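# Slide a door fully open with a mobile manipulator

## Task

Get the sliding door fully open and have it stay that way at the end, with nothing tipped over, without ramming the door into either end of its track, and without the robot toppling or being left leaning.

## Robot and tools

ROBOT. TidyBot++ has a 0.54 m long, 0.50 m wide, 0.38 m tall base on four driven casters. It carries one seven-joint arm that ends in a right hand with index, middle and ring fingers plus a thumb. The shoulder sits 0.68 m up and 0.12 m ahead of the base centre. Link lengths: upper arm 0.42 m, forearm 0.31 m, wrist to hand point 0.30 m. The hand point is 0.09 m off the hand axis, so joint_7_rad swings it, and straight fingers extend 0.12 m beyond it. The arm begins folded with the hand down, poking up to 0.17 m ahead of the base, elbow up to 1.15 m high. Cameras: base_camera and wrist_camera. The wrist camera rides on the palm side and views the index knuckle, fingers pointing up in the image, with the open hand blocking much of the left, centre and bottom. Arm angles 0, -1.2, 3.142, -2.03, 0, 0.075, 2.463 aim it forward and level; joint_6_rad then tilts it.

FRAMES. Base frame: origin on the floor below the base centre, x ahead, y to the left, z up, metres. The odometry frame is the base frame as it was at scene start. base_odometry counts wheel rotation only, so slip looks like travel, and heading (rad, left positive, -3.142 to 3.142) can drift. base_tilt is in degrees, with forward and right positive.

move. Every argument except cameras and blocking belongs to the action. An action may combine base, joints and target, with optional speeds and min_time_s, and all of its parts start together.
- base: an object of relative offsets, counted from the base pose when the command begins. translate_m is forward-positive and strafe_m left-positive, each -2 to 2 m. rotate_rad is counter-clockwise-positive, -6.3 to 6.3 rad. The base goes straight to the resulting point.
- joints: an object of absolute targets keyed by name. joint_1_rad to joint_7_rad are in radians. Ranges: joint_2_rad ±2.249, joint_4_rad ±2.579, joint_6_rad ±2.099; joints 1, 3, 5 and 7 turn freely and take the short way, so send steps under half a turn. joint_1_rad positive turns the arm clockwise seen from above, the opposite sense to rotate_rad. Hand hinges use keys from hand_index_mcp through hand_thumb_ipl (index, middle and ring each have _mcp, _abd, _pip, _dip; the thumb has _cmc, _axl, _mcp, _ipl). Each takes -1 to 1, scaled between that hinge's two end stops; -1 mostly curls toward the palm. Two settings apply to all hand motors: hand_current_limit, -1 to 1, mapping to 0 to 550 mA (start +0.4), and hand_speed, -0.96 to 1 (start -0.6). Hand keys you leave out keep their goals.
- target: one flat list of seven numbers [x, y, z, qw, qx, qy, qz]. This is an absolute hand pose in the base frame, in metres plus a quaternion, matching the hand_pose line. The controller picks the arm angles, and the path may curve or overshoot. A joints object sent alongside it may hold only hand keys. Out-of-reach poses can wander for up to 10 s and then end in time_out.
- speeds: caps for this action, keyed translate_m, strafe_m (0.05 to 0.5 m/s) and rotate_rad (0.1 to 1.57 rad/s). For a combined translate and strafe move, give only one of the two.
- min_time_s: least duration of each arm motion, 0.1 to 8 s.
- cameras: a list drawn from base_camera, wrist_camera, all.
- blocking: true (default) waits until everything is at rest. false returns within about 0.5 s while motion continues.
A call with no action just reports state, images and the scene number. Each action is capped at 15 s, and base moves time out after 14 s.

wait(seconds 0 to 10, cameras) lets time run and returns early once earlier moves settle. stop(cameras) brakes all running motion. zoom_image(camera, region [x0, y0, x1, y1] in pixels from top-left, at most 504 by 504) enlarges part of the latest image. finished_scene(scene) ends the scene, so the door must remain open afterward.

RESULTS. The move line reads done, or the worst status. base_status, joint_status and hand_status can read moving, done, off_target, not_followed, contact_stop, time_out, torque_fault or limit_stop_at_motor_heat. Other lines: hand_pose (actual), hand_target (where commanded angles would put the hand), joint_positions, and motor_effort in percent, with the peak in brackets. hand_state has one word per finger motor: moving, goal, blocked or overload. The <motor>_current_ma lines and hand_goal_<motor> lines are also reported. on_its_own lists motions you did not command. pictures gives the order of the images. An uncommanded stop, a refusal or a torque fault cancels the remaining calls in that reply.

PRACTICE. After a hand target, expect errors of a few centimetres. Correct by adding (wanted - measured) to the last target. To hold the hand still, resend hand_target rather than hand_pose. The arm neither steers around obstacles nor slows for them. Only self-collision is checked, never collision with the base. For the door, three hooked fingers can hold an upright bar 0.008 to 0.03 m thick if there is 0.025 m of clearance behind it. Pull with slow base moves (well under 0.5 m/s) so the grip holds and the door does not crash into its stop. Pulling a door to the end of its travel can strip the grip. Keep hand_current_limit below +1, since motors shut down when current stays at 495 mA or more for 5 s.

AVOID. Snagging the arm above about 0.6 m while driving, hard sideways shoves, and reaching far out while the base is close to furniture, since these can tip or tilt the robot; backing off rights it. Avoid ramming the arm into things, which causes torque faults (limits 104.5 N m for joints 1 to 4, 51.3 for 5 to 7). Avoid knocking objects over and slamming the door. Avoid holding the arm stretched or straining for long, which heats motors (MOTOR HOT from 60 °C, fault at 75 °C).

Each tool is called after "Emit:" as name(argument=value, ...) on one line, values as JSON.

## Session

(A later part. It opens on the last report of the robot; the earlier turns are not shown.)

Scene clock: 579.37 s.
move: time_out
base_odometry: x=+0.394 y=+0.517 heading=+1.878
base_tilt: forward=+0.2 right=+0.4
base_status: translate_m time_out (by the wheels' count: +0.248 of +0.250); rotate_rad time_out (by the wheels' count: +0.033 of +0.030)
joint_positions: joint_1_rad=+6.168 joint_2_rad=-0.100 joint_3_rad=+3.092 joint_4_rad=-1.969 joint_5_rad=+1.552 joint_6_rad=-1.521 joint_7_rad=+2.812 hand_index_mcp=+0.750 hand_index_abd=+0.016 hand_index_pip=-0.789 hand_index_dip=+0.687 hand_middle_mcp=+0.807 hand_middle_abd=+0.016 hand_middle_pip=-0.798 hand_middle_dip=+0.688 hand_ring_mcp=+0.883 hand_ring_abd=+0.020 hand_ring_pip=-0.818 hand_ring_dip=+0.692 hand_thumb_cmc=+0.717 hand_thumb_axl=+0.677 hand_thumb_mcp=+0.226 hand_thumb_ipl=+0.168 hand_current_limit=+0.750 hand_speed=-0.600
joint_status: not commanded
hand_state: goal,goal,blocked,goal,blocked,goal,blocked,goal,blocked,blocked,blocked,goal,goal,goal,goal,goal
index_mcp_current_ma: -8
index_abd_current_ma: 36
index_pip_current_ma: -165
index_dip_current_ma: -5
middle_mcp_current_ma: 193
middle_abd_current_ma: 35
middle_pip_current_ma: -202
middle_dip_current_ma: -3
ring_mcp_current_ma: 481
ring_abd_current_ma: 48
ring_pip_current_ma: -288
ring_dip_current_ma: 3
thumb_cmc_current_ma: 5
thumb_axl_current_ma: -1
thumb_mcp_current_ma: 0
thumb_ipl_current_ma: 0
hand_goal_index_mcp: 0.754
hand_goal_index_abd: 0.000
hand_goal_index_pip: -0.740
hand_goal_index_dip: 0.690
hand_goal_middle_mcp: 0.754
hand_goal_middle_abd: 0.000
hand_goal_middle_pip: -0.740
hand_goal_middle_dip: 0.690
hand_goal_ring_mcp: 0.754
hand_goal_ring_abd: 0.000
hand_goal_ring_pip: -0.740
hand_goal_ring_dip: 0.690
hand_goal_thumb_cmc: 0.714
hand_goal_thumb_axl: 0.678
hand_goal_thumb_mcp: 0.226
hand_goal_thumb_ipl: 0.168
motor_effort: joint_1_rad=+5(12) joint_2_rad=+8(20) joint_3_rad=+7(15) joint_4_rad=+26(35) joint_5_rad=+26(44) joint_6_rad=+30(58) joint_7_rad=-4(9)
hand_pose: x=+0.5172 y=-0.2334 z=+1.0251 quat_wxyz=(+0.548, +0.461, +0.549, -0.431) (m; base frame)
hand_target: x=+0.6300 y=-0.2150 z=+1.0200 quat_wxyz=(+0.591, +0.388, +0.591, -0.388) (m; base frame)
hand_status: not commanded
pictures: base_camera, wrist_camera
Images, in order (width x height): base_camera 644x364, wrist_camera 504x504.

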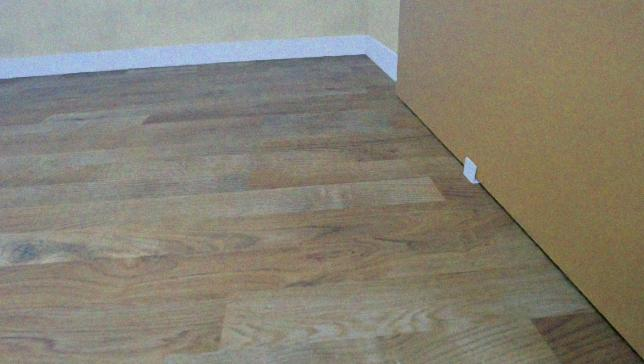

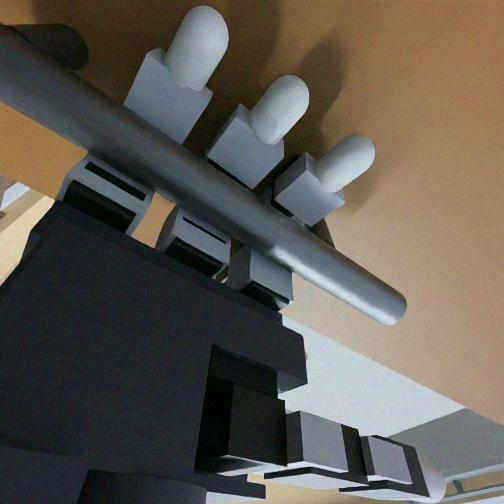

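Emit:
move(base={"translate_m": 0.18, "strafe_m": 0.03}, speeds={"translate_m": 0.1}, cameras=["all"])

Scene clock: 585.37 s.
move: done
base_odometry: x=+0.311 y=+0.678 heading=+1.880
base_tilt: forward=+0.2 right=+0.4
base_status: done
joint_positions: joint_1_rad=+6.165 joint_2_rad=-0.107 joint_3_rad=+3.086 joint_4_rad=-1.970 joint_5_rad=+1.549 joint_6_rad=-1.511 joint_7_rad=+2.813 hand_index_mcp=+0.723 hand_index_abd=+0.016 hand_index_pip=-0.801 hand_index_dip=+0.687 hand_middle_mcp=+0.776 hand_middle_abd=+0.017 hand_middle_pip=-0.813 hand_middle_dip=+0.688 hand_ring_mcp=+0.862 hand_ring_abd=+0.022 hand_ring_pip=-0.833 hand_ring_dip=+0.692 hand_thumb_cmc=+0.717 hand_thumb_axl=+0.677 hand_thumb_mcp=+0.226 hand_thumb_ipl=+0.168 hand_current_limit=+0.750 hand_speed=-0.600
joint_status: not commanded
hand_state: blocked,goal,blocked,goal,blocked,goal,blocked,goal,blocked,blocked,blocked,goal,goal,goal,goal,goal
index_mcp_current_ma: -102
index_abd_current_ma: 37
index_pip_current_ma: -215
index_dip_current_ma: -5
middle_mcp_current_ma: 68
middle_abd_current_ma: 40
middle_pip_current_ma: -266
middle_dip_current_ma: -3
ring_mcp_current_ma: 456
ring_abd_current_ma: 54
ring_pip_current_ma: -357
ring_dip_current_ma: 3
thumb_cmc_current_ma: 5
thumb_axl_current_ma: -1
thumb_mcp_current_ma: 0
thumb_ipl_current_ma: 0
hand_goal_index_mcp: 0.754
hand_goal_index_abd: 0.000
hand_goal_index_pip: -0.740
hand_goal_index_dip: 0.690
hand_goal_middle_mcp: 0.754
hand_goal_middle_abd: 0.000
hand_goal_middle_pip: -0.740
hand_goal_middle_dip: 0.690
hand_goal_ring_mcp: 0.754
hand_goal_ring_abd: 0.000
hand_goal_ring_pip: -0.740
hand_goal_ring_dip: 0.690
hand_goal_thumb_cmc: 0.714
hand_goal_thumb_axl: 0.678
hand_goal_thumb_mcp: 0.226
hand_goal_thumb_ipl: 0.168
motor_effort: joint_1_rad=+7(12) joint_2_rad=+8(19) joint_3_rad=+9(14) joint_4_rad=+26(35) joint_5_rad=+28(39) joint_6_rad=+30(52) joint_7_rad=-4(8)
hand_pose: x=+0.5192 y=-0.2289 z=+1.0254 quat_wxyz=(+0.552, +0.458, +0.553, -0.424) (m; base frame)
hand_target: x=+0.6300 y=-0.2150 z=+1.0200 quat_wxyz=(+0.591, +0.388, +0.591, -0.388) (m; base frame)
hand_status: not commanded
pictures: base_camera, wrist_camera
Images, in order (width x height): base_camera 644x364, wrist_camera 504x504.

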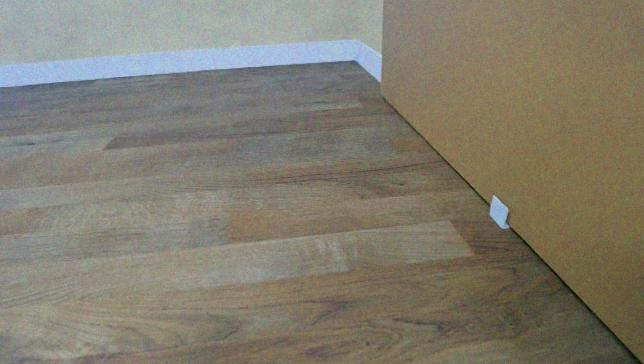

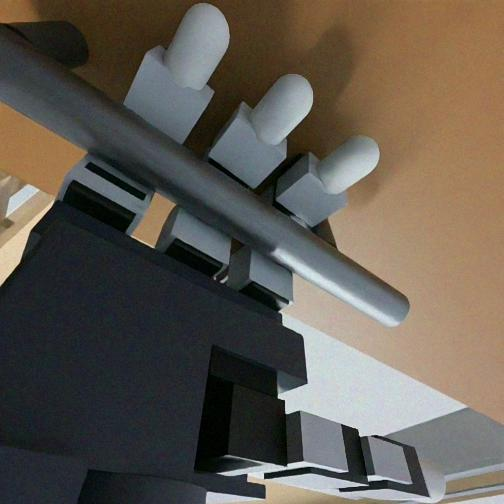

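Emit:
move(base={"translate_m": 0.08, "strafe_m": 0.01}, speeds={"translate_m": 0.06}, cameras=["base_camera"])

Emit:
move(base={"translate_m": 0.06}, speeds={"translate_m": 0.06}, cameras=["all"])

Scene clock: 592.00 s.
move: time_out
base_odometry: x=+0.278 y=+0.750 heading=+1.885
base_tilt: forward=+0.2 right=+0.4
base_status: translate_m time_out (by the wheels' count: +0.078 of +0.080); strafe_m time_out (by the wheels' count: +0.010 of +0.010)
joint_positions: joint_1_rad=+6.161 joint_2_rad=-0.108 joint_3_rad=+3.083 joint_4_rad=-1.970 joint_5_rad=+1.547 joint_6_rad=-1.511 joint_7_rad=+2.813 hand_index_mcp=+0.714 hand_index_abd=+0.016 hand_index_pip=-0.808 hand_index_dip=+0.687 hand_middle_mcp=+0.767 hand_middle_abd=+0.018 hand_middle_pip=-0.813 hand_middle_dip=+0.688 hand_ring_mcp=+0.857 hand_ring_abd=+0.023 hand_ring_pip=-0.842 hand_ring_dip=+0.692 hand_thumb_cmc=+0.717 hand_thumb_axl=+0.677 hand_thumb_mcp=+0.226 hand_thumb_ipl=+0.168 hand_current_limit=+0.750 hand_speed=-0.600
joint_status: not commanded
hand_state: blocked,goal,blocked,goal,goal,goal,blocked,goal,blocked,blocked,blocked,goal,goal,goal,goal,goal
index_mcp_current_ma: -140
index_abd_current_ma: 37
index_pip_current_ma: -244
index_dip_current_ma: -5
middle_mcp_current_ma: 36
middle_abd_current_ma: 42
middle_pip_current_ma: -266
middle_dip_current_ma: -3
ring_mcp_current_ma: 433
ring_abd_current_ma: 56
ring_pip_current_ma: -397
ring_dip_current_ma: 3
thumb_cmc_current_ma: 5
thumb_axl_current_ma: -1
thumb_mcp_current_ma: 0
thumb_ipl_current_ma: 0
hand_goal_index_mcp: 0.754
hand_goal_index_abd: 0.000
hand_goal_index_pip: -0.740
hand_goal_index_dip: 0.690
hand_goal_middle_mcp: 0.754
hand_goal_middle_abd: 0.000
hand_goal_middle_pip: -0.740
hand_goal_middle_dip: 0.690
hand_goal_ring_mcp: 0.754
hand_goal_ring_abd: 0.000
hand_goal_ring_pip: -0.740
hand_goal_ring_dip: 0.690
hand_goal_thumb_cmc: 0.714
hand_goal_thumb_axl: 0.678
hand_goal_thumb_mcp: 0.226
hand_goal_thumb_ipl: 0.168
motor_effort: joint_1_rad=+7(11) joint_2_rad=+9(19) joint_3_rad=+9(14) joint_4_rad=+26(34) joint_5_rad=+25(37) joint_6_rad=+31(50) joint_7_rad=-4(8)
hand_pose: x=+0.5201 y=-0.2262 z=+1.0254 quat_wxyz=(+0.553, +0.457, +0.555, -0.421) (m; base frame)
hand_target: x=+0.6300 y=-0.2150 z=+1.0200 quat_wxyz=(+0.591, +0.388, +0.591, -0.388) (m; base frame)
hand_status: not commanded
pictures: base_camera
Images, in order (width x height): base_camera 644x364.

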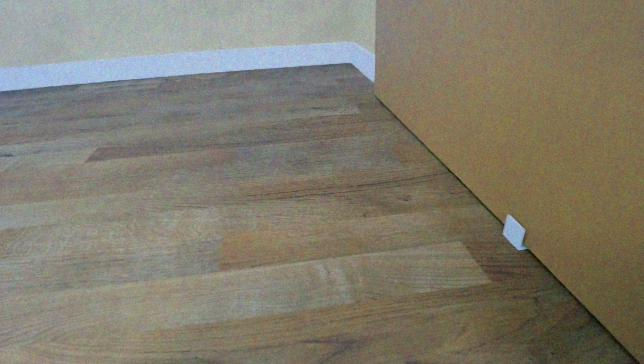

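not run: a stop that you did not command came earlier in this reply.

Emit:
move(base={"translate_m": 0.08, "strafe_m": 0.01}, speeds={"translate_m": 0.06}, cameras=["all"])

Scene clock: 597.07 s.
move: time_out
base_odometry: x=+0.245 y=+0.821 heading=+1.889
base_tilt: forward=+0.2 right=+0.4
base_status: translate_m time_out (by the wheels' count: +0.078 of +0.080); strafe_m time_out (by the wheels' count: +0.010 of +0.010)
joint_positions: joint_1_rad=+6.163 joint_2_rad=-0.112 joint_3_rad=+3.084 joint_4_rad=-1.972 joint_5_rad=+1.546 joint_6_rad=-1.511 joint_7_rad=+2.814 hand_index_mcp=+0.698 hand_index_abd=+0.016 hand_index_pip=-0.810 hand_index_dip=+0.687 hand_middle_mcp=+0.752 hand_middle_abd=+0.018 hand_middle_pip=-0.814 hand_middle_dip=+0.688 hand_ring_mcp=+0.843 hand_ring_abd=+0.023 hand_ring_pip=-0.843 hand_ring_dip=+0.692 hand_thumb_cmc=+0.717 hand_thumb_axl=+0.677 hand_thumb_mcp=+0.226 hand_thumb_ipl=+0.168 hand_current_limit=+0.750 hand_speed=-0.600
joint_status: not commanded
hand_state: blocked,goal,blocked,goal,goal,goal,blocked,goal,blocked,blocked,blocked,goal,goal,goal,goal,goal
index_mcp_current_ma: -208
index_abd_current_ma: 35
index_pip_current_ma: -250
index_dip_current_ma: -5
middle_mcp_current_ma: -3
middle_abd_current_ma: 42
middle_pip_current_ma: -268
middle_dip_current_ma: -3
ring_mcp_current_ma: 361
ring_abd_current_ma: 56
ring_pip_current_ma: -400
ring_dip_current_ma: 3
thumb_cmc_current_ma: 5
thumb_axl_current_ma: -1
thumb_mcp_current_ma: 0
thumb_ipl_current_ma: 0
hand_goal_index_mcp: 0.754
hand_goal_index_abd: 0.000
hand_goal_index_pip: -0.740
hand_goal_index_dip: 0.690
hand_goal_middle_mcp: 0.754
hand_goal_middle_abd: 0.000
hand_goal_middle_pip: -0.740
hand_goal_middle_dip: 0.690
hand_goal_ring_mcp: 0.754
hand_goal_ring_abd: 0.000
hand_goal_ring_pip: -0.740
hand_goal_ring_dip: 0.690
hand_goal_thumb_cmc: 0.714
hand_goal_thumb_axl: 0.678
hand_goal_thumb_mcp: 0.226
hand_goal_thumb_ipl: 0.168
motor_effort: joint_1_rad=+7(9) joint_2_rad=+10(20) joint_3_rad=+9(13) joint_4_rad=+26(34) joint_5_rad=+24(35) joint_6_rad=+31(51) joint_7_rad=-5(8)
hand_pose: x=+0.5178 y=-0.2278 z=+1.0254 quat_wxyz=(+0.552, +0.459, +0.554, -0.422) (m; base frame)
hand_target: x=+0.6300 y=-0.2150 z=+1.0200 quat_wxyz=(+0.591, +0.388, +0.591, -0.388) (m; base frame)
hand_status: not commanded
pictures: base_camera, wrist_camera
Images, in order (width x height): base_camera 644x364, wrist_camera 504x504.

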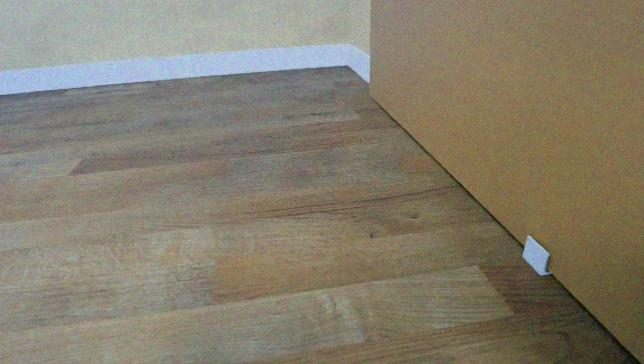

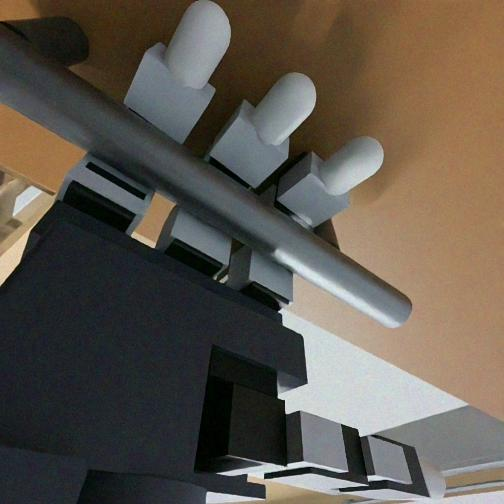

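Emit:
move(base={"translate_m": 0.1, "strafe_m": 0.01}, speeds={"translate_m": 0.06}, cameras=["all"])

Scene clock: 602.93 s.
move: time_out
base_odometry: x=+0.205 y=+0.911 heading=+1.893
base_tilt: forward=+0.2 right=+0.4
base_status: translate_m time_out (by the wheels' count: +0.098 of +0.100); strafe_m time_out (by the wheels' count: +0.010 of +0.010)
joint_positions: joint_1_rad=+6.168 joint_2_rad=-0.115 joint_3_rad=+3.088 joint_4_rad=-1.974 joint_5_rad=+1.545 joint_6_rad=-1.511 joint_7_rad=+2.815 hand_index_mcp=+0.680 hand_index_abd=+0.015 hand_index_pip=-0.811 hand_index_dip=+0.687 hand_middle_mcp=+0.734 hand_middle_abd=+0.017 hand_middle_pip=-0.816 hand_middle_dip=+0.688 hand_ring_mcp=+0.825 hand_ring_abd=+0.023 hand_ring_pip=-0.845 hand_ring_dip=+0.692 hand_thumb_cmc=+0.717 hand_thumb_axl=+0.677 hand_thumb_mcp=+0.226 hand_thumb_ipl=+0.168 hand_current_limit=+0.750 hand_speed=-0.600
joint_status: not commanded
hand_state: blocked,goal,blocked,goal,goal,goal,blocked,goal,blocked,blocked,blocked,goal,goal,goal,goal,goal
index_mcp_current_ma: -289
index_abd_current_ma: 32
index_pip_current_ma: -257
index_dip_current_ma: -5
middle_mcp_current_ma: -60
middle_abd_current_ma: 39
middle_pip_current_ma: -278
middle_dip_current_ma: -3
ring_mcp_current_ma: 276
ring_abd_current_ma: 56
ring_pip_current_ma: -412
ring_dip_current_ma: 3
thumb_cmc_current_ma: 5
thumb_axl_current_ma: -1
thumb_mcp_current_ma: 0
thumb_ipl_current_ma: 0
hand_goal_index_mcp: 0.754
hand_goal_index_abd: 0.000
hand_goal_index_pip: -0.740
hand_goal_index_dip: 0.690
hand_goal_middle_mcp: 0.754
hand_goal_middle_abd: 0.000
hand_goal_middle_pip: -0.740
hand_goal_middle_dip: 0.690
hand_goal_ring_mcp: 0.754
hand_goal_ring_abd: 0.000
hand_goal_ring_pip: -0.740
hand_goal_ring_dip: 0.690
hand_goal_thumb_cmc: 0.714
hand_goal_thumb_axl: 0.678
hand_goal_thumb_mcp: 0.226
hand_goal_thumb_ipl: 0.168
motor_effort: joint_1_rad=+6(8) joint_2_rad=+10(20) joint_3_rad=+8(10) joint_4_rad=+26(34) joint_5_rad=+25(36) joint_6_rad=+31(50) joint_7_rad=-6(9)
hand_pose: x=+0.5148 y=-0.2317 z=+1.0254 quat_wxyz=(+0.550, +0.462, +0.552, -0.424) (m; base frame)
hand_target: x=+0.6300 y=-0.2150 z=+1.0200 quat_wxyz=(+0.591, +0.388, +0.591, -0.388) (m; base frame)
hand_status: not commanded
pictures: base_camera, wrist_camera
Images, in order (width x height): base_camera 644x364, wrist_camera 504x504.

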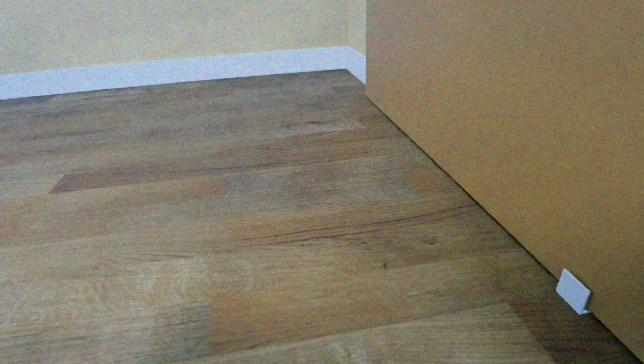

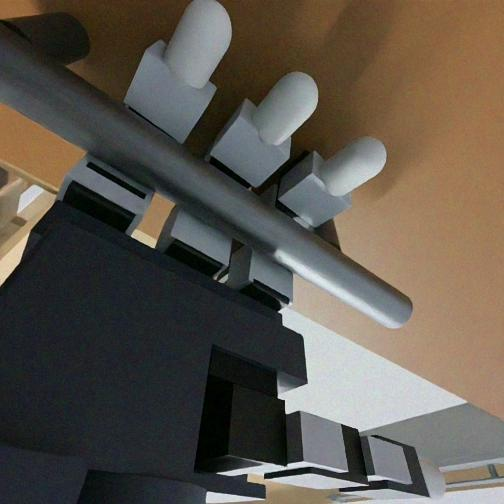

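Emit:
move(base={"translate_m": 0.06, "strafe_m": 0.005}, speeds={"translate_m": 0.06}, cameras=["base_camera"])

Scene clock: 610.93 s.
move: time_out
base_odometry: x=+0.182 y=+0.965 heading=+1.898
base_tilt: forward=+0.1 right=+0.4
base_status: translate_m time_out (by the wheels' count: +0.058 of +0.060); strafe_m time_out (by the wheels' count: +0.005 of +0.005)
joint_positions: joint_1_rad=+6.174 joint_2_rad=-0.117 joint_3_rad=+3.093 joint_4_rad=-1.976 joint_5_rad=+1.545 joint_6_rad=-1.513 joint_7_rad=+2.818 hand_index_mcp=+0.669 hand_index_abd=+0.015 hand_index_pip=-0.812 hand_index_dip=+0.687 hand_middle_mcp=+0.722 hand_middle_abd=+0.017 hand_middle_pip=-0.818 hand_middle_dip=+0.688 hand_ring_mcp=+0.812 hand_ring_abd=+0.023 hand_ring_pip=-0.846 hand_ring_dip=+0.692 hand_thumb_cmc=+0.717 hand_thumb_axl=+0.677 hand_thumb_mcp=+0.226 hand_thumb_ipl=+0.168 hand_current_limit=+0.750 hand_speed=-0.600
joint_status: not commanded
hand_state: blocked,goal,blocked,goal,blocked,goal,blocked,goal,blocked,blocked,blocked,goal,goal,goal,goal,goal
index_mcp_current_ma: -341
index_abd_current_ma: 32
index_pip_current_ma: -262
index_dip_current_ma: -5
middle_mcp_current_ma: -105
middle_abd_current_ma: 38
middle_pip_current_ma: -287
middle_dip_current_ma: -3
ring_mcp_current_ma: 217
ring_abd_current_ma: 55
ring_pip_current_ma: -418
ring_dip_current_ma: 3
thumb_cmc_current_ma: 5
thumb_axl_current_ma: -1
thumb_mcp_current_ma: 0
thumb_ipl_current_ma: 0
hand_goal_index_mcp: 0.754
hand_goal_index_abd: 0.000
hand_goal_index_pip: -0.740
hand_goal_index_dip: 0.690
hand_goal_middle_mcp: 0.754
hand_goal_middle_abd: 0.000
hand_goal_middle_pip: -0.740
hand_goal_middle_dip: 0.690
hand_goal_ring_mcp: 0.754
hand_goal_ring_abd: 0.000
hand_goal_ring_pip: -0.740
hand_goal_ring_dip: 0.690
hand_goal_thumb_cmc: 0.714
hand_goal_thumb_axl: 0.678
hand_goal_thumb_mcp: 0.226
hand_goal_thumb_ipl: 0.168
motor_effort: joint_1_rad=+5(7) joint_2_rad=+11(20) joint_3_rad=+7(9) joint_4_rad=+27(34) joint_5_rad=+25(35) joint_6_rad=+32(52) joint_7_rad=-7(10)
hand_pose: x=+0.5111 y=-0.2363 z=+1.0252 quat_wxyz=(+0.547, +0.464, +0.550, -0.428) (m; base frame)
hand_target: x=+0.6300 y=-0.2150 z=+1.0200 quat_wxyz=(+0.591, +0.388, +0.591, -0.388) (m; base frame)
hand_status: not commanded
pictures: base_camera
Images, in order (width x height): base_camera 644x364.

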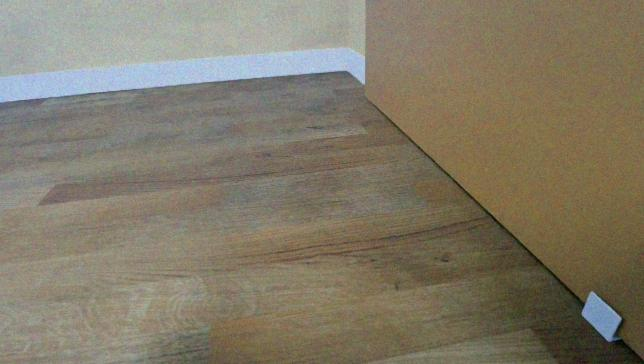

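Emit:
move(base={"translate_m": 0.06, "strafe_m": 0.008, "rotate_rad": 0.02}, speeds={"translate_m": 0.06}, cameras=["all"])

Scene clock: 622.27 s.
move: time_out
base_odometry: x=+0.157 y=+1.017 heading=+1.922
base_tilt: forward=+0.1 right=+0.4
base_status: translate_m time_out (by the wheels' count: +0.058 of +0.060); strafe_m time_out (by the wheels' count: +0.008 of +0.008); rotate_rad time_out (by the wheels' count: +0.024 of +0.020)
joint_positions: joint_1_rad=+6.186 joint_2_rad=-0.117 joint_3_rad=+3.107 joint_4_rad=-1.976 joint_5_rad=+1.547 joint_6_rad=-1.515 joint_7_rad=+2.821 hand_index_mcp=+0.659 hand_index_abd=+0.014 hand_index_pip=-0.821 hand_index_dip=+0.687 hand_middle_mcp=+0.712 hand_middle_abd=+0.016 hand_middle_pip=-0.827 hand_middle_dip=+0.688 hand_ring_mcp=+0.800 hand_ring_abd=+0.021 hand_ring_pip=-0.854 hand_ring_dip=+0.692 hand_thumb_cmc=+0.717 hand_thumb_axl=+0.677 hand_thumb_mcp=+0.226 hand_thumb_ipl=+0.168 hand_current_limit=+0.750 hand_speed=-0.600
joint_status: not commanded
hand_state: blocked,goal,blocked,goal,blocked,goal,blocked,goal,blocked,blocked,blocked,goal,goal,goal,goal,goal
index_mcp_current_ma: -394
index_abd_current_ma: 30
index_pip_current_ma: -301
index_dip_current_ma: -5
middle_mcp_current_ma: -146
middle_abd_current_ma: 36
middle_pip_current_ma: -327
middle_dip_current_ma: -3
ring_mcp_current_ma: 163
ring_abd_current_ma: 50
ring_pip_current_ma: -456
ring_dip_current_ma: 3
thumb_cmc_current_ma: 5
thumb_axl_current_ma: -1
thumb_mcp_current_ma: 0
thumb_ipl_current_ma: 0
hand_goal_index_mcp: 0.754
hand_goal_index_abd: 0.000
hand_goal_index_pip: -0.740
hand_goal_index_dip: 0.690
hand_goal_middle_mcp: 0.754
hand_goal_middle_abd: 0.000
hand_goal_middle_pip: -0.740
hand_goal_middle_dip: 0.690
hand_goal_ring_mcp: 0.754
hand_goal_ring_abd: 0.000
hand_goal_ring_pip: -0.740
hand_goal_ring_dip: 0.690
hand_goal_thumb_cmc: 0.714
hand_goal_thumb_axl: 0.678
hand_goal_thumb_mcp: 0.226
hand_goal_thumb_ipl: 0.168
motor_effort: joint_1_rad=+3(7) joint_2_rad=+10(19) joint_3_rad=+5(10) joint_4_rad=+27(35) joint_5_rad=+26(37) joint_6_rad=+33(49) joint_7_rad=-6(10)
hand_pose: x=+0.5045 y=-0.2473 z=+1.0250 quat_wxyz=(+0.540, +0.471, +0.544, -0.437) (m; base frame)
hand_target: x=+0.6300 y=-0.2150 z=+1.0200 quat_wxyz=(+0.591, +0.388, +0.591, -0.388) (m; base frame)
hand_status: not commanded
pictures: base_camera, wrist_camera
Images, in order (width x height): base_camera 644x364, wrist_camera 504x504.

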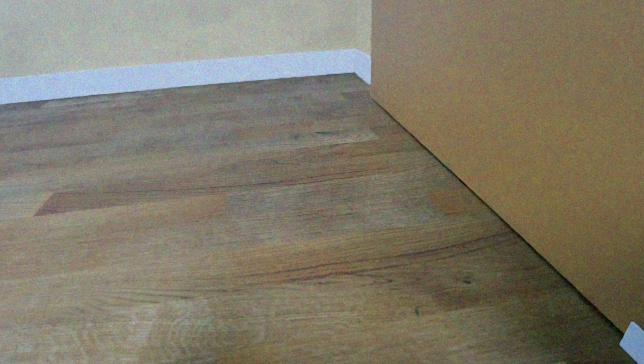

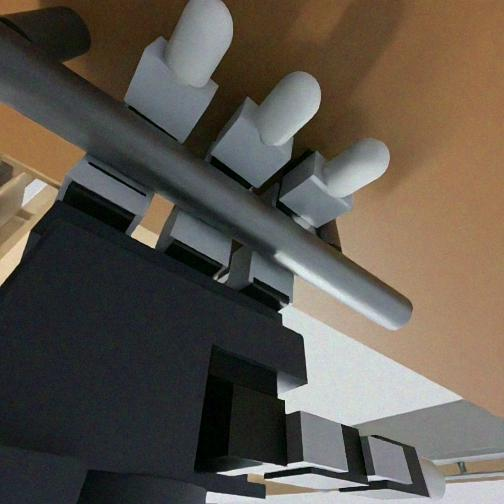

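Emit:
move(base={"translate_m": 0.06, "rotate_rad": 0.02}, speeds={"translate_m": 0.06}, cameras=["all"])

Scene clock: 628.67 s.
move: time_out
base_odometry: x=+0.137 y=+1.071 heading=+1.947
base_tilt: forward=+0.2 right=+0.4
base_status: translate_m time_out (by the wheels' count: +0.058 of +0.060); rotate_rad time_out (by the wheels' count: +0.025 of +0.020)
joint_positions: joint_1_rad=+6.191 joint_2_rad=-0.117 joint_3_rad=+3.113 joint_4_rad=-1.977 joint_5_rad=+1.548 joint_6_rad=-1.518 joint_7_rad=+2.824 hand_index_mcp=+0.657 hand_index_abd=+0.014 hand_index_pip=-0.822 hand_index_dip=+0.687 hand_middle_mcp=+0.710 hand_middle_abd=+0.016 hand_middle_pip=-0.829 hand_middle_dip=+0.688 hand_ring_mcp=+0.796 hand_ring_abd=+0.020 hand_ring_pip=-0.855 hand_ring_dip=+0.692 hand_thumb_cmc=+0.717 hand_thumb_axl=+0.677 hand_thumb_mcp=+0.226 hand_thumb_ipl=+0.168 hand_current_limit=+0.750 hand_speed=-0.600
joint_status: not commanded
hand_state: blocked,goal,blocked,goal,blocked,goal,blocked,goal,blocked,goal,blocked,goal,goal,goal,goal,goal
index_mcp_current_ma: -403
index_abd_current_ma: 30
index_pip_current_ma: -303
index_dip_current_ma: -5
middle_mcp_current_ma: -155
middle_abd_current_ma: 35
middle_pip_current_ma: -337
middle_dip_current_ma: -3
ring_mcp_current_ma: 145
ring_abd_current_ma: 46
ring_pip_current_ma: -456
ring_dip_current_ma: 3
thumb_cmc_current_ma: 5
thumb_axl_current_ma: -1
thumb_mcp_current_ma: 0
thumb_ipl_current_ma: 0
hand_goal_index_mcp: 0.754
hand_goal_index_abd: 0.000
hand_goal_index_pip: -0.740
hand_goal_index_dip: 0.690
hand_goal_middle_mcp: 0.754
hand_goal_middle_abd: 0.000
hand_goal_middle_pip: -0.740
hand_goal_middle_dip: 0.690
hand_goal_ring_mcp: 0.754
hand_goal_ring_abd: 0.000
hand_goal_ring_pip: -0.740
hand_goal_ring_dip: 0.690
hand_goal_thumb_cmc: 0.714
hand_goal_thumb_axl: 0.678
hand_goal_thumb_mcp: 0.226
hand_goal_thumb_ipl: 0.168
motor_effort: joint_1_rad=+2(6) joint_2_rad=+11(19) joint_3_rad=+4(9) joint_4_rad=+27(36) joint_5_rad=+26(41) joint_6_rad=+35(51) joint_7_rad=-6(10)
hand_pose: x=+0.5013 y=-0.2521 z=+1.0248 quat_wxyz=(+0.537, +0.473, +0.541, -0.442) (m; base frame)
hand_target: x=+0.6300 y=-0.2150 z=+1.0200 quat_wxyz=(+0.591, +0.388, +0.591, -0.388) (m; base frame)
hand_status: not commanded
pictures: base_camera, wrist_camera
Images, in order (width x height): base_camera 644x364, wrist_camera 504x504.

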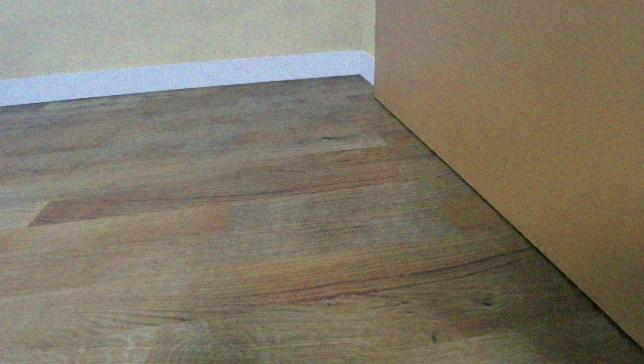

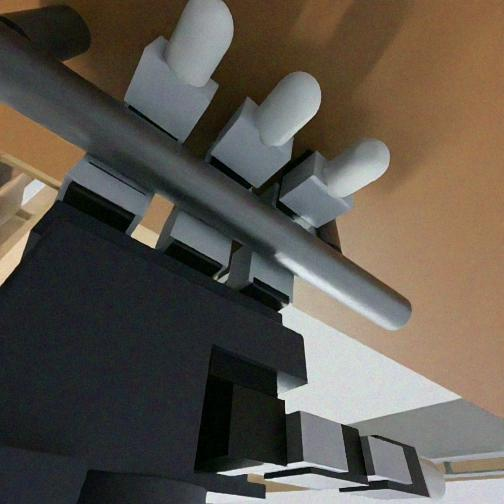

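Emit:
move(base={"translate_m": 0.06, "rotate_rad": 0.015}, speeds={"translate_m": 0.06}, cameras=["base_camera"])

Scene clock: 635.80 s.
move: time_out
base_odometry: x=+0.116 y=+1.125 heading=+1.967
base_tilt: forward=+0.2 right=+0.4
base_status: translate_m time_out (by the wheels' count: +0.058 of +0.060); rotate_rad time_out (by the wheels' count: +0.020 of +0.015)
joint_positions: joint_1_rad=+6.190 joint_2_rad=-0.117 joint_3_rad=+3.113 joint_4_rad=-1.978 joint_5_rad=+1.549 joint_6_rad=-1.520 joint_7_rad=+2.825 hand_index_mcp=+0.658 hand_index_abd=+0.013 hand_index_pip=-0.822 hand_index_dip=+0.687 hand_middle_mcp=+0.712 hand_middle_abd=+0.015 hand_middle_pip=-0.831 hand_middle_dip=+0.688 hand_ring_mcp=+0.795 hand_ring_abd=+0.018 hand_ring_pip=-0.855 hand_ring_dip=+0.692 hand_thumb_cmc=+0.717 hand_thumb_axl=+0.677 hand_thumb_mcp=+0.226 hand_thumb_ipl=+0.168 hand_current_limit=+0.750 hand_speed=-0.600
joint_status: not commanded
hand_state: blocked,goal,blocked,goal,blocked,goal,blocked,goal,blocked,goal,blocked,goal,goal,goal,goal,goal
index_mcp_current_ma: -397
index_abd_current_ma: 28
index_pip_current_ma: -307
index_dip_current_ma: -5
middle_mcp_current_ma: -148
middle_abd_current_ma: 33
middle_pip_current_ma: -345
middle_dip_current_ma: -3
ring_mcp_current_ma: 142
ring_abd_current_ma: 42
ring_pip_current_ma: -459
ring_dip_current_ma: 3
thumb_cmc_current_ma: 5
thumb_axl_current_ma: -1
thumb_mcp_current_ma: 0
thumb_ipl_current_ma: 0
hand_goal_index_mcp: 0.754
hand_goal_index_abd: 0.000
hand_goal_index_pip: -0.740
hand_goal_index_dip: 0.690
hand_goal_middle_mcp: 0.754
hand_goal_middle_abd: 0.000
hand_goal_middle_pip: -0.740
hand_goal_middle_dip: 0.690
hand_goal_ring_mcp: 0.754
hand_goal_ring_abd: 0.000
hand_goal_ring_pip: -0.740
hand_goal_ring_dip: 0.690
hand_goal_thumb_cmc: 0.714
hand_goal_thumb_axl: 0.678
hand_goal_thumb_mcp: 0.226
hand_goal_thumb_ipl: 0.168
motor_effort: joint_1_rad=+2(7) joint_2_rad=+11(20) joint_3_rad=+4(10) joint_4_rad=+27(36) joint_5_rad=+27(42) joint_6_rad=+34(53) joint_7_rad=-5(10)
hand_pose: x=+0.5011 y=-0.2517 z=+1.0247 quat_wxyz=(+0.537, +0.472, +0.541, -0.443) (m; base frame)
hand_target: x=+0.6300 y=-0.2150 z=+1.0200 quat_wxyz=(+0.591, +0.388, +0.591, -0.388) (m; base frame)
hand_status: not commanded
pictures: base_camera
Images, in order (width x height): base_camera 644x364.

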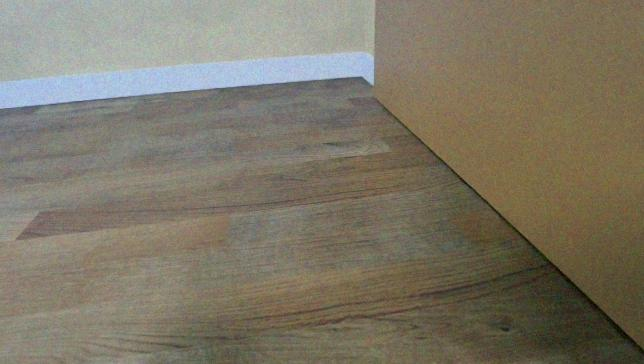

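Emit:
move(base={"translate_m": 0.06, "rotate_rad": 0.015}, speeds={"translate_m": 0.06}, cameras=["all"])

Scene clock: 642.57 s.
move: time_out
base_odometry: x=+0.094 y=+1.179 heading=+1.988
base_tilt: forward=+0.1 right=+0.4
base_status: translate_m time_out (by the wheels' count: +0.058 of +0.060); rotate_rad time_out (by the wheels' count: +0.022 of +0.015)
joint_positions: joint_1_rad=+6.219 joint_2_rad=-0.141 joint_3_rad=+3.131 joint_4_rad=-1.997 joint_5_rad=+1.547 joint_6_rad=-1.525 joint_7_rad=+2.826 hand_index_mcp=+0.631 hand_index_abd=+0.010 hand_index_pip=-0.823 hand_index_dip=+0.687 hand_middle_mcp=+0.688 hand_middle_abd=+0.014 hand_middle_pip=-0.835 hand_middle_dip=+0.688 hand_ring_mcp=+0.771 hand_ring_abd=+0.016 hand_ring_pip=-0.860 hand_ring_dip=+0.692 hand_thumb_cmc=+0.717 hand_thumb_axl=+0.677 hand_thumb_mcp=+0.226 hand_thumb_ipl=+0.168 hand_current_limit=+0.750 hand_speed=-0.600
joint_status: not commanded
hand_state: blocked,goal,blocked,goal,blocked,goal,blocked,goal,goal,goal,blocked,goal,goal,goal,goal,goal
index_mcp_current_ma: -481
index_abd_current_ma: 21
index_pip_current_ma: -309
index_dip_current_ma: -5
middle_mcp_current_ma: -252
middle_abd_current_ma: 30
middle_pip_current_ma: -364
middle_dip_current_ma: -3
ring_mcp_current_ma: 49
ring_abd_current_ma: 37
ring_pip_current_ma: -481
ring_dip_current_ma: 3
thumb_cmc_current_ma: 5
thumb_axl_current_ma: -1
thumb_mcp_current_ma: 0
thumb_ipl_current_ma: 0
hand_goal_index_mcp: 0.754
hand_goal_index_abd: 0.000
hand_goal_index_pip: -0.740
hand_goal_index_dip: 0.690
hand_goal_middle_mcp: 0.754
hand_goal_middle_abd: 0.000
hand_goal_middle_pip: -0.740
hand_goal_middle_dip: 0.690
hand_goal_ring_mcp: 0.754
hand_goal_ring_abd: 0.000
hand_goal_ring_pip: -0.740
hand_goal_ring_dip: 0.690
hand_goal_thumb_cmc: 0.714
hand_goal_thumb_axl: 0.678
hand_goal_thumb_mcp: 0.226
hand_goal_thumb_ipl: 0.168
motor_effort: joint_1_rad=-2(10) joint_2_rad=+16(27) joint_3_rad=+1(5) joint_4_rad=+30(41) joint_5_rad=+27(41) joint_6_rad=+43(64) joint_7_rad=-9(13)
hand_pose: x=+0.4780 y=-0.2712 z=+1.0247 quat_wxyz=(+0.525, +0.487, +0.529, -0.455) (m; base frame)
hand_target: x=+0.6300 y=-0.2150 z=+1.0200 quat_wxyz=(+0.591, +0.388, +0.591, -0.388) (m; base frame)
hand_status: not commanded
pictures: base_camera, wrist_camera
Images, in order (width x height): base_camera 644x364, wrist_camera 504x504.

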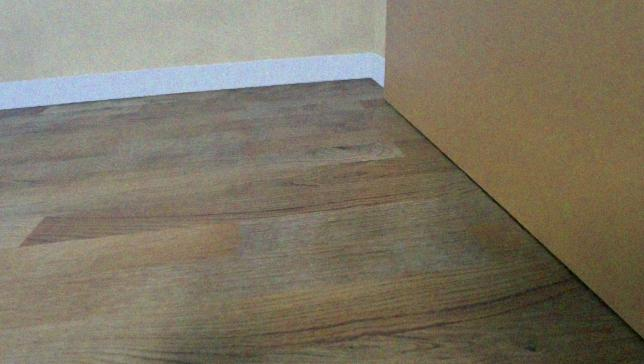

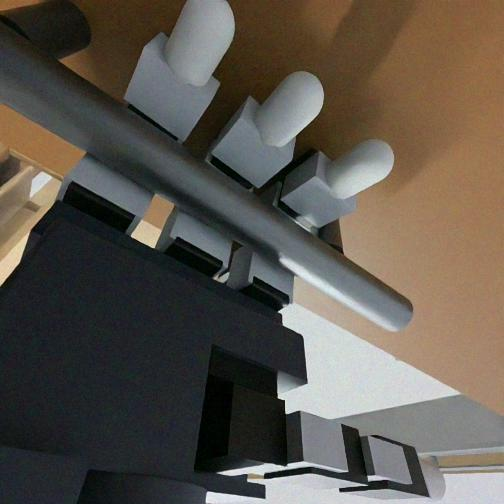

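Emit:
move(base={"translate_m": -0.3}, speeds={"translate_m": 0.15})

Emit:
move(base={"strafe_m": 0.7}, speeds={"strafe_m": 0.3})

Emit:
move(joints={"joint_1_rad": 1.5, "joint_2_rad": -1.2, "joint_3_rad": 3.142, "joint_4_rad": -2.03, "joint_5_rad": 0, "joint_6_rad": 0.25, "joint_7_rad": 2.463}, min_time_s=2.5, cameras=["all"])

Emit:
move(joints={"joint_1_rad": 0.6}, cameras=["wrist_camera"])

Scene clock: 651.80 s.
move: done
base_odometry: x=+0.216 y=+0.904 heading=+1.988
base_tilt: forward=+0.2 right=+0.5
base_status: done
joint_positions: joint_1_rad=+6.201 joint_2_rad=+0.051 joint_3_rad=+3.148 joint_4_rad=-1.874 joint_5_rad=+1.670 joint_6_rad=-1.289 joint_7_rad=+2.817 hand_index_mcp=+0.756 hand_index_abd=+0.001 hand_index_pip=-0.737 hand_index_dip=+0.693 hand_middle_mcp=+0.755 hand_middle_abd=+0.001 hand_middle_pip=-0.738 hand_middle_dip=+0.693 hand_ring_mcp=+0.756 hand_ring_abd=+0.001 hand_ring_pip=-0.738 hand_ring_dip=+0.692 hand_thumb_cmc=+0.716 hand_thumb_axl=+0.677 hand_thumb_mcp=+0.226 hand_thumb_ipl=+0.168 hand_current_limit=+0.750 hand_speed=-0.600
joint_status: not commanded
hand_state: goal,goal,goal,goal,goal,goal,goal,goal,goal,goal,goal,goal,goal,goal,goal,goal
index_mcp_current_ma: 3
index_abd_current_ma: 1
index_pip_current_ma: 5
index_dip_current_ma: 5
middle_mcp_current_ma: 3
middle_abd_current_ma: 1
middle_pip_current_ma: 4
middle_dip_current_ma: 5
ring_mcp_current_ma: 3
ring_abd_current_ma: 1
ring_pip_current_ma: 4
ring_dip_current_ma: 4
thumb_cmc_current_ma: 4
thumb_axl_current_ma: -1
thumb_mcp_current_ma: 0
thumb_ipl_current_ma: 0
hand_goal_index_mcp: 0.754
hand_goal_index_abd: 0.000
hand_goal_index_pip: -0.740
hand_goal_index_dip: 0.690
hand_goal_middle_mcp: 0.754
hand_goal_middle_abd: 0.000
hand_goal_middle_pip: -0.740
hand_goal_middle_dip: 0.690
hand_goal_ring_mcp: 0.754
hand_goal_ring_abd: 0.000
hand_goal_ring_pip: -0.740
hand_goal_ring_dip: 0.690
hand_goal_thumb_cmc: 0.714
hand_goal_thumb_axl: 0.678
hand_goal_thumb_mcp: 0.226
hand_goal_thumb_ipl: 0.168
motor_effort: joint_1_rad=+1(8) joint_2_rad=-17(24) joint_3_rad=+0(8) joint_4_rad=+15(29) joint_5_rad=+7(26) joint_6_rad=-3(46) joint_7_rad=+0(9)
hand_pose: x=+0.6247 y=-0.2242 z=+1.0093 quat_wxyz=(+0.573, +0.387, +0.595, -0.409) (m; base frame)
hand_target: x=+0.6300 y=-0.2150 z=+1.0200 quat_wxyz=(+0.591, +0.388, +0.591, -0.388) (m; base frame)
hand_status: not commanded
pictures: none

Scene clock: 655.07 s.
move: done
base_odometry: x=-0.424 y=+0.621 heading=+1.988
base_tilt: forward=+0.2 right=+0.4
base_status: done
joint_positions: joint_1_rad=+6.201 joint_2_rad=+0.051 joint_3_rad=+3.148 joint_4_rad=-1.874 joint_5_rad=+1.670 joint_6_rad=-1.289 joint_7_rad=+2.817 hand_index_mcp=+0.755 hand_index_abd=+0.001 hand_index_pip=-0.737 hand_index_dip=+0.693 hand_middle_mcp=+0.755 hand_middle_abd=+0.001 hand_middle_pip=-0.738 hand_middle_dip=+0.693 hand_ring_mcp=+0.756 hand_ring_abd=+0.001 hand_ring_pip=-0.738 hand_ring_dip=+0.692 hand_thumb_cmc=+0.716 hand_thumb_axl=+0.677 hand_thumb_mcp=+0.226 hand_thumb_ipl=+0.168 hand_current_limit=+0.750 hand_speed=-0.600
joint_status: not commanded
hand_state: goal,goal,goal,goal,goal,goal,goal,goal,goal,goal,goal,goal,goal,goal,goal,goal
index_mcp_current_ma: 2
index_abd_current_ma: 1
index_pip_current_ma: 5
index_dip_current_ma: 5
middle_mcp_current_ma: 2
middle_abd_current_ma: 1
middle_pip_current_ma: 4
middle_dip_current_ma: 5
ring_mcp_current_ma: 3
ring_abd_current_ma: 1
ring_pip_current_ma: 4
ring_dip_current_ma: 4
thumb_cmc_current_ma: 4
thumb_axl_current_ma: -1
thumb_mcp_current_ma: 0
thumb_ipl_current_ma: 0
hand_goal_index_mcp: 0.754
hand_goal_index_abd: 0.000
hand_goal_index_pip: -0.740
hand_goal_index_dip: 0.690
hand_goal_middle_mcp: 0.754
hand_goal_middle_abd: 0.000
hand_goal_middle_pip: -0.740
hand_goal_middle_dip: 0.690
hand_goal_ring_mcp: 0.754
hand_goal_ring_abd: 0.000
hand_goal_ring_pip: -0.740
hand_goal_ring_dip: 0.690
hand_goal_thumb_cmc: 0.714
hand_goal_thumb_axl: 0.678
hand_goal_thumb_mcp: 0.226
hand_goal_thumb_ipl: 0.168
motor_effort: joint_1_rad=+1(3) joint_2_rad=-17(17) joint_3_rad=+0(2) joint_4_rad=+15(15) joint_5_rad=+8(8) joint_6_rad=-4(5) joint_7_rad=+0(1)
hand_pose: x=+0.6247 y=-0.2241 z=+1.0093 quat_wxyz=(+0.573, +0.387, +0.595, -0.409) (m; base frame)
hand_target: x=+0.6300 y=-0.2150 z=+1.0200 quat_wxyz=(+0.591, +0.388, +0.591, -0.388) (m; base frame)
hand_status: not commanded
pictures: none

Scene clock: 658.23 s.
move: done
base_odometry: x=-0.424 y=+0.621 heading=+1.988
base_tilt: forward=+0.2 right=+0.4
base_status: not commanded
joint_positions: joint_1_rad=+7.761 joint_2_rad=-1.183 joint_3_rad=+3.148 joint_4_rad=-2.014 joint_5_rad=+0.039 joint_6_rad=+0.190 joint_7_rad=+2.503 hand_index_mcp=+0.759 hand_index_abd=+0.001 hand_index_pip=-0.739 hand_index_dip=+0.692 hand_middle_mcp=+0.759 hand_middle_abd=+0.001 hand_middle_pip=-0.739 hand_middle_dip=+0.692 hand_ring_mcp=+0.760 hand_ring_abd=+0.001 hand_ring_pip=-0.739 hand_ring_dip=+0.692 hand_thumb_cmc=+0.721 hand_thumb_axl=+0.677 hand_thumb_mcp=+0.228 hand_thumb_ipl=+0.168 hand_current_limit=+0.750 hand_speed=-0.600
joint_status: all done
hand_state: goal,goal,goal,goal,goal,goal,goal,goal,goal,goal,goal,goal,goal,goal,goal,goal
index_mcp_current_ma: 11
index_abd_current_ma: 1
index_pip_current_ma: 1
index_dip_current_ma: 4
middle_mcp_current_ma: 11
middle_abd_current_ma: 1
middle_pip_current_ma: 1
middle_dip_current_ma: 4
ring_mcp_current_ma: 14
ring_abd_current_ma: 1
ring_pip_current_ma: 1
ring_dip_current_ma: 4
thumb_cmc_current_ma: 17
thumb_axl_current_ma: -1
thumb_mcp_current_ma: 3
thumb_ipl_current_ma: 0
hand_goal_index_mcp: 0.754
hand_goal_index_abd: 0.000
hand_goal_index_pip: -0.740
hand_goal_index_dip: 0.690
hand_goal_middle_mcp: 0.754
hand_goal_middle_abd: 0.000
hand_goal_middle_pip: -0.740
hand_goal_middle_dip: 0.690
hand_goal_ring_mcp: 0.754
hand_goal_ring_abd: 0.000
hand_goal_ring_pip: -0.740
hand_goal_ring_dip: 0.690
hand_goal_thumb_cmc: 0.714
hand_goal_thumb_axl: 0.678
hand_goal_thumb_mcp: 0.226
hand_goal_thumb_ipl: 0.168
motor_effort: joint_1_rad=+1(2) joint_2_rad=+16(19) joint_3_rad=+0(3) joint_4_rad=+13(19) joint_5_rad=-1(8) joint_6_rad=+4(8) joint_7_rad=+0(1)
hand_pose: x=+0.0504 y=+0.0164 z=+1.3286 quat_wxyz=(+0.892, +0.305, -0.079, +0.323) (m; base frame)
hand_target: x=+0.0465 y=+0.0334 z=+1.3270 quat_wxyz=(+0.892, +0.273, -0.086, +0.351) (m; base frame)
hand_status: not commanded
pictures: base_camera, wrist_camera
Images, in order (width x height): base_camera 644x364, wrist_camera 504x504.

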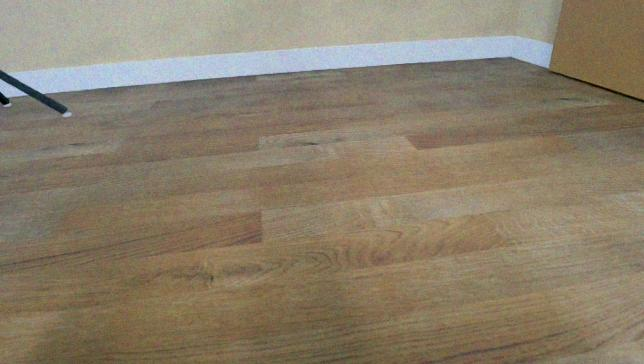

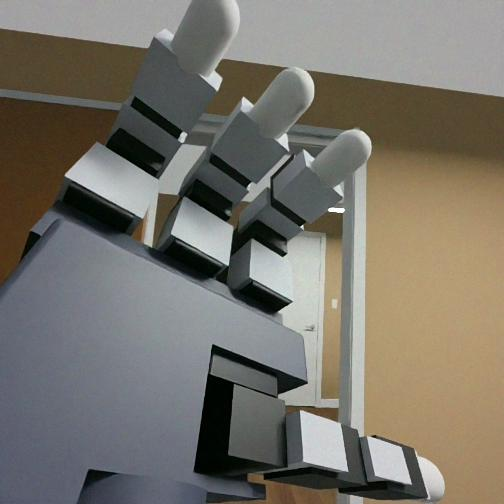

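Scene clock: 660.43 s.
move: done
base_odometry: x=-0.424 y=+0.621 heading=+1.988
base_tilt: forward=+0.2 right=+0.4
base_status: not commanded
joint_positions: joint_1_rad=+6.905 joint_2_rad=-1.183 joint_3_rad=+3.148 joint_4_rad=-2.014 joint_5_rad=+0.037 joint_6_rad=+0.191 joint_7_rad=+2.503 hand_index_mcp=+0.759 hand_index_abd=+0.001 hand_index_pip=-0.739 hand_index_dip=+0.692 hand_middle_mcp=+0.759 hand_middle_abd=+0.001 hand_middle_pip=-0.739 hand_middle_dip=+0.692 hand_ring_mcp=+0.760 hand_ring_abd=+0.001 hand_ring_pip=-0.739 hand_ring_dip=+0.692 hand_thumb_cmc=+0.721 hand_thumb_axl=+0.677 hand_thumb_mcp=+0.228 hand_thumb_ipl=+0.168 hand_current_limit=+0.750 hand_speed=-0.600
joint_status: all done
hand_state: goal,goal,goal,goal,goal,goal,goal,goal,goal,goal,goal,goal,goal,goal,goal,goal
index_mcp_current_ma: 11
index_abd_current_ma: 1
index_pip_current_ma: 1
index_dip_current_ma: 4
middle_mcp_current_ma: 11
middle_abd_current_ma: 1
middle_pip_current_ma: 1
middle_dip_current_ma: 4
ring_mcp_current_ma: 14
ring_abd_current_ma: 1
ring_pip_current_ma: 1
ring_dip_current_ma: 4
thumb_cmc_current_ma: 17
thumb_axl_current_ma: -1
thumb_mcp_current_ma: 3
thumb_ipl_current_ma: 0
hand_goal_index_mcp: 0.754
hand_goal_index_abd: 0.000
hand_goal_index_pip: -0.740
hand_goal_index_dip: 0.690
hand_goal_middle_mcp: 0.754
hand_goal_middle_abd: 0.000
hand_goal_middle_pip: -0.740
hand_goal_middle_dip: 0.690
hand_goal_ring_mcp: 0.754
hand_goal_ring_abd: 0.000
hand_goal_ring_pip: -0.740
hand_goal_ring_dip: 0.690
hand_goal_thumb_cmc: 0.714
hand_goal_thumb_axl: 0.678
hand_goal_thumb_mcp: 0.226
hand_goal_thumb_ipl: 0.168
motor_effort: joint_1_rad=+1(2) joint_2_rad=+15(16) joint_3_rad=+0(1) joint_4_rad=+13(13) joint_5_rad=+1(1) joint_6_rad=+5(6) joint_7_rad=+0(1)
hand_pose: x=+0.0614 y=-0.0411 z=+1.3286 quat_wxyz=(+0.677, +0.310, +0.055, +0.665) (m; base frame)
hand_target: x=+0.0478 y=-0.0360 z=+1.3270 quat_wxyz=(+0.650, +0.283, +0.041, +0.704) (m; base frame)
hand_status: not commanded
pictures: wrist_camera
Images, in order (width x height): wrist_camera 504x504.

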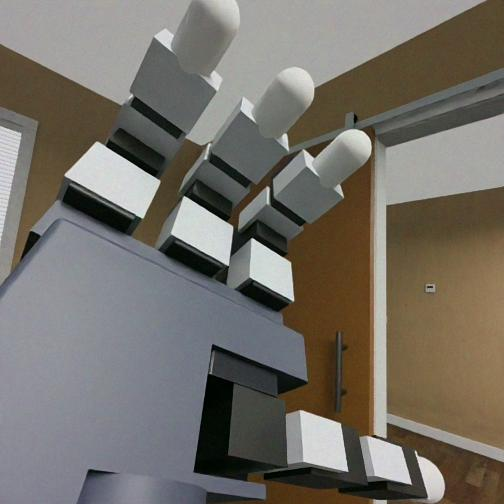

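Emit:
move(joints={"joint_1_rad": 0.0, "joint_6_rad": 0.35}, cameras=["wrist_camera"])

Emit:
zoom_image(camera="wrist_camera", region=[300, 100, 504, 340])

Scene clock: 664.57 s.
move: done
base_odometry: x=-0.424 y=+0.621 heading=+1.988
base_tilt: forward=+0.2 right=+0.4
base_status: not commanded
joint_positions: joint_1_rad=+6.305 joint_2_rad=-1.183 joint_3_rad=+3.148 joint_4_rad=-2.014 joint_5_rad=+0.037 joint_6_rad=+0.291 joint_7_rad=+2.503 hand_index_mcp=+0.759 hand_index_abd=+0.001 hand_index_pip=-0.739 hand_index_dip=+0.692 hand_middle_mcp=+0.759 hand_middle_abd=+0.001 hand_middle_pip=-0.739 hand_middle_dip=+0.692 hand_ring_mcp=+0.760 hand_ring_abd=+0.001 hand_ring_pip=-0.739 hand_ring_dip=+0.692 hand_thumb_cmc=+0.721 hand_thumb_axl=+0.677 hand_thumb_mcp=+0.228 hand_thumb_ipl=+0.168 hand_current_limit=+0.750 hand_speed=-0.600
joint_status: all done
hand_state: goal,goal,goal,goal,goal,goal,goal,goal,goal,goal,goal,goal,goal,goal,goal,goal
index_mcp_current_ma: 11
index_abd_current_ma: 1
index_pip_current_ma: 1
index_dip_current_ma: 4
middle_mcp_current_ma: 11
middle_abd_current_ma: 1
middle_pip_current_ma: 1
middle_dip_current_ma: 4
ring_mcp_current_ma: 14
ring_abd_current_ma: 1
ring_pip_current_ma: 1
ring_dip_current_ma: 4
thumb_cmc_current_ma: 17
thumb_axl_current_ma: -1
thumb_mcp_current_ma: 4
thumb_ipl_current_ma: 0
hand_goal_index_mcp: 0.754
hand_goal_index_abd: 0.000
hand_goal_index_pip: -0.740
hand_goal_index_dip: 0.690
hand_goal_middle_mcp: 0.754
hand_goal_middle_abd: 0.000
hand_goal_middle_pip: -0.740
hand_goal_middle_dip: 0.690
hand_goal_ring_mcp: 0.754
hand_goal_ring_abd: 0.000
hand_goal_ring_pip: -0.740
hand_goal_ring_dip: 0.690
hand_goal_thumb_cmc: 0.714
hand_goal_thumb_axl: 0.678
hand_goal_thumb_mcp: 0.226
hand_goal_thumb_ipl: 0.168
motor_effort: joint_1_rad=+1(2) joint_2_rad=+16(17) joint_3_rad=+0(1) joint_4_rad=+13(13) joint_5_rad=+0(1) joint_6_rad=+3(6) joint_7_rad=+0(1)
hand_pose: x=+0.0667 y=-0.0648 z=+1.3408 quat_wxyz=(+0.457, +0.237, +0.123, +0.848) (m; base frame)
hand_target: x=+0.0519 y=-0.0699 z=+1.3378 quat_wxyz=(+0.419, +0.215, +0.102, +0.876) (m; base frame)
hand_status: not commanded
pictures: wrist_camera
Images, in order (width x height): wrist_camera 504x504.

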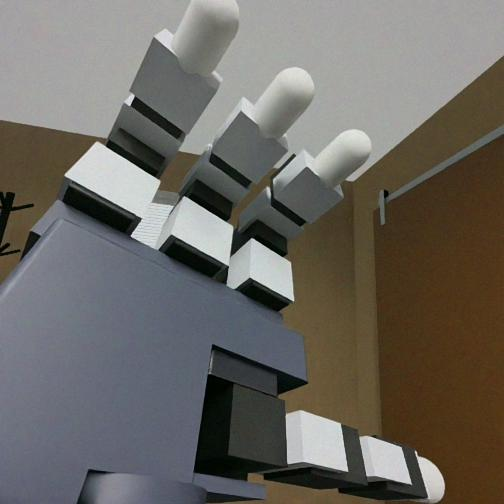

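Scaled by 2.100 from the camera's 504x504 image, which has a finer 720x720 frame.

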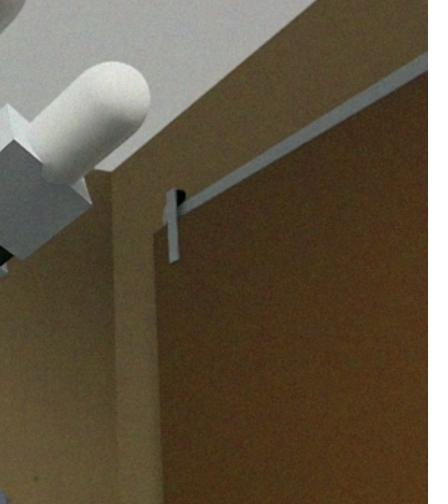

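Emit:
finished_scene(scene=1)

The scene is finished: the task was done.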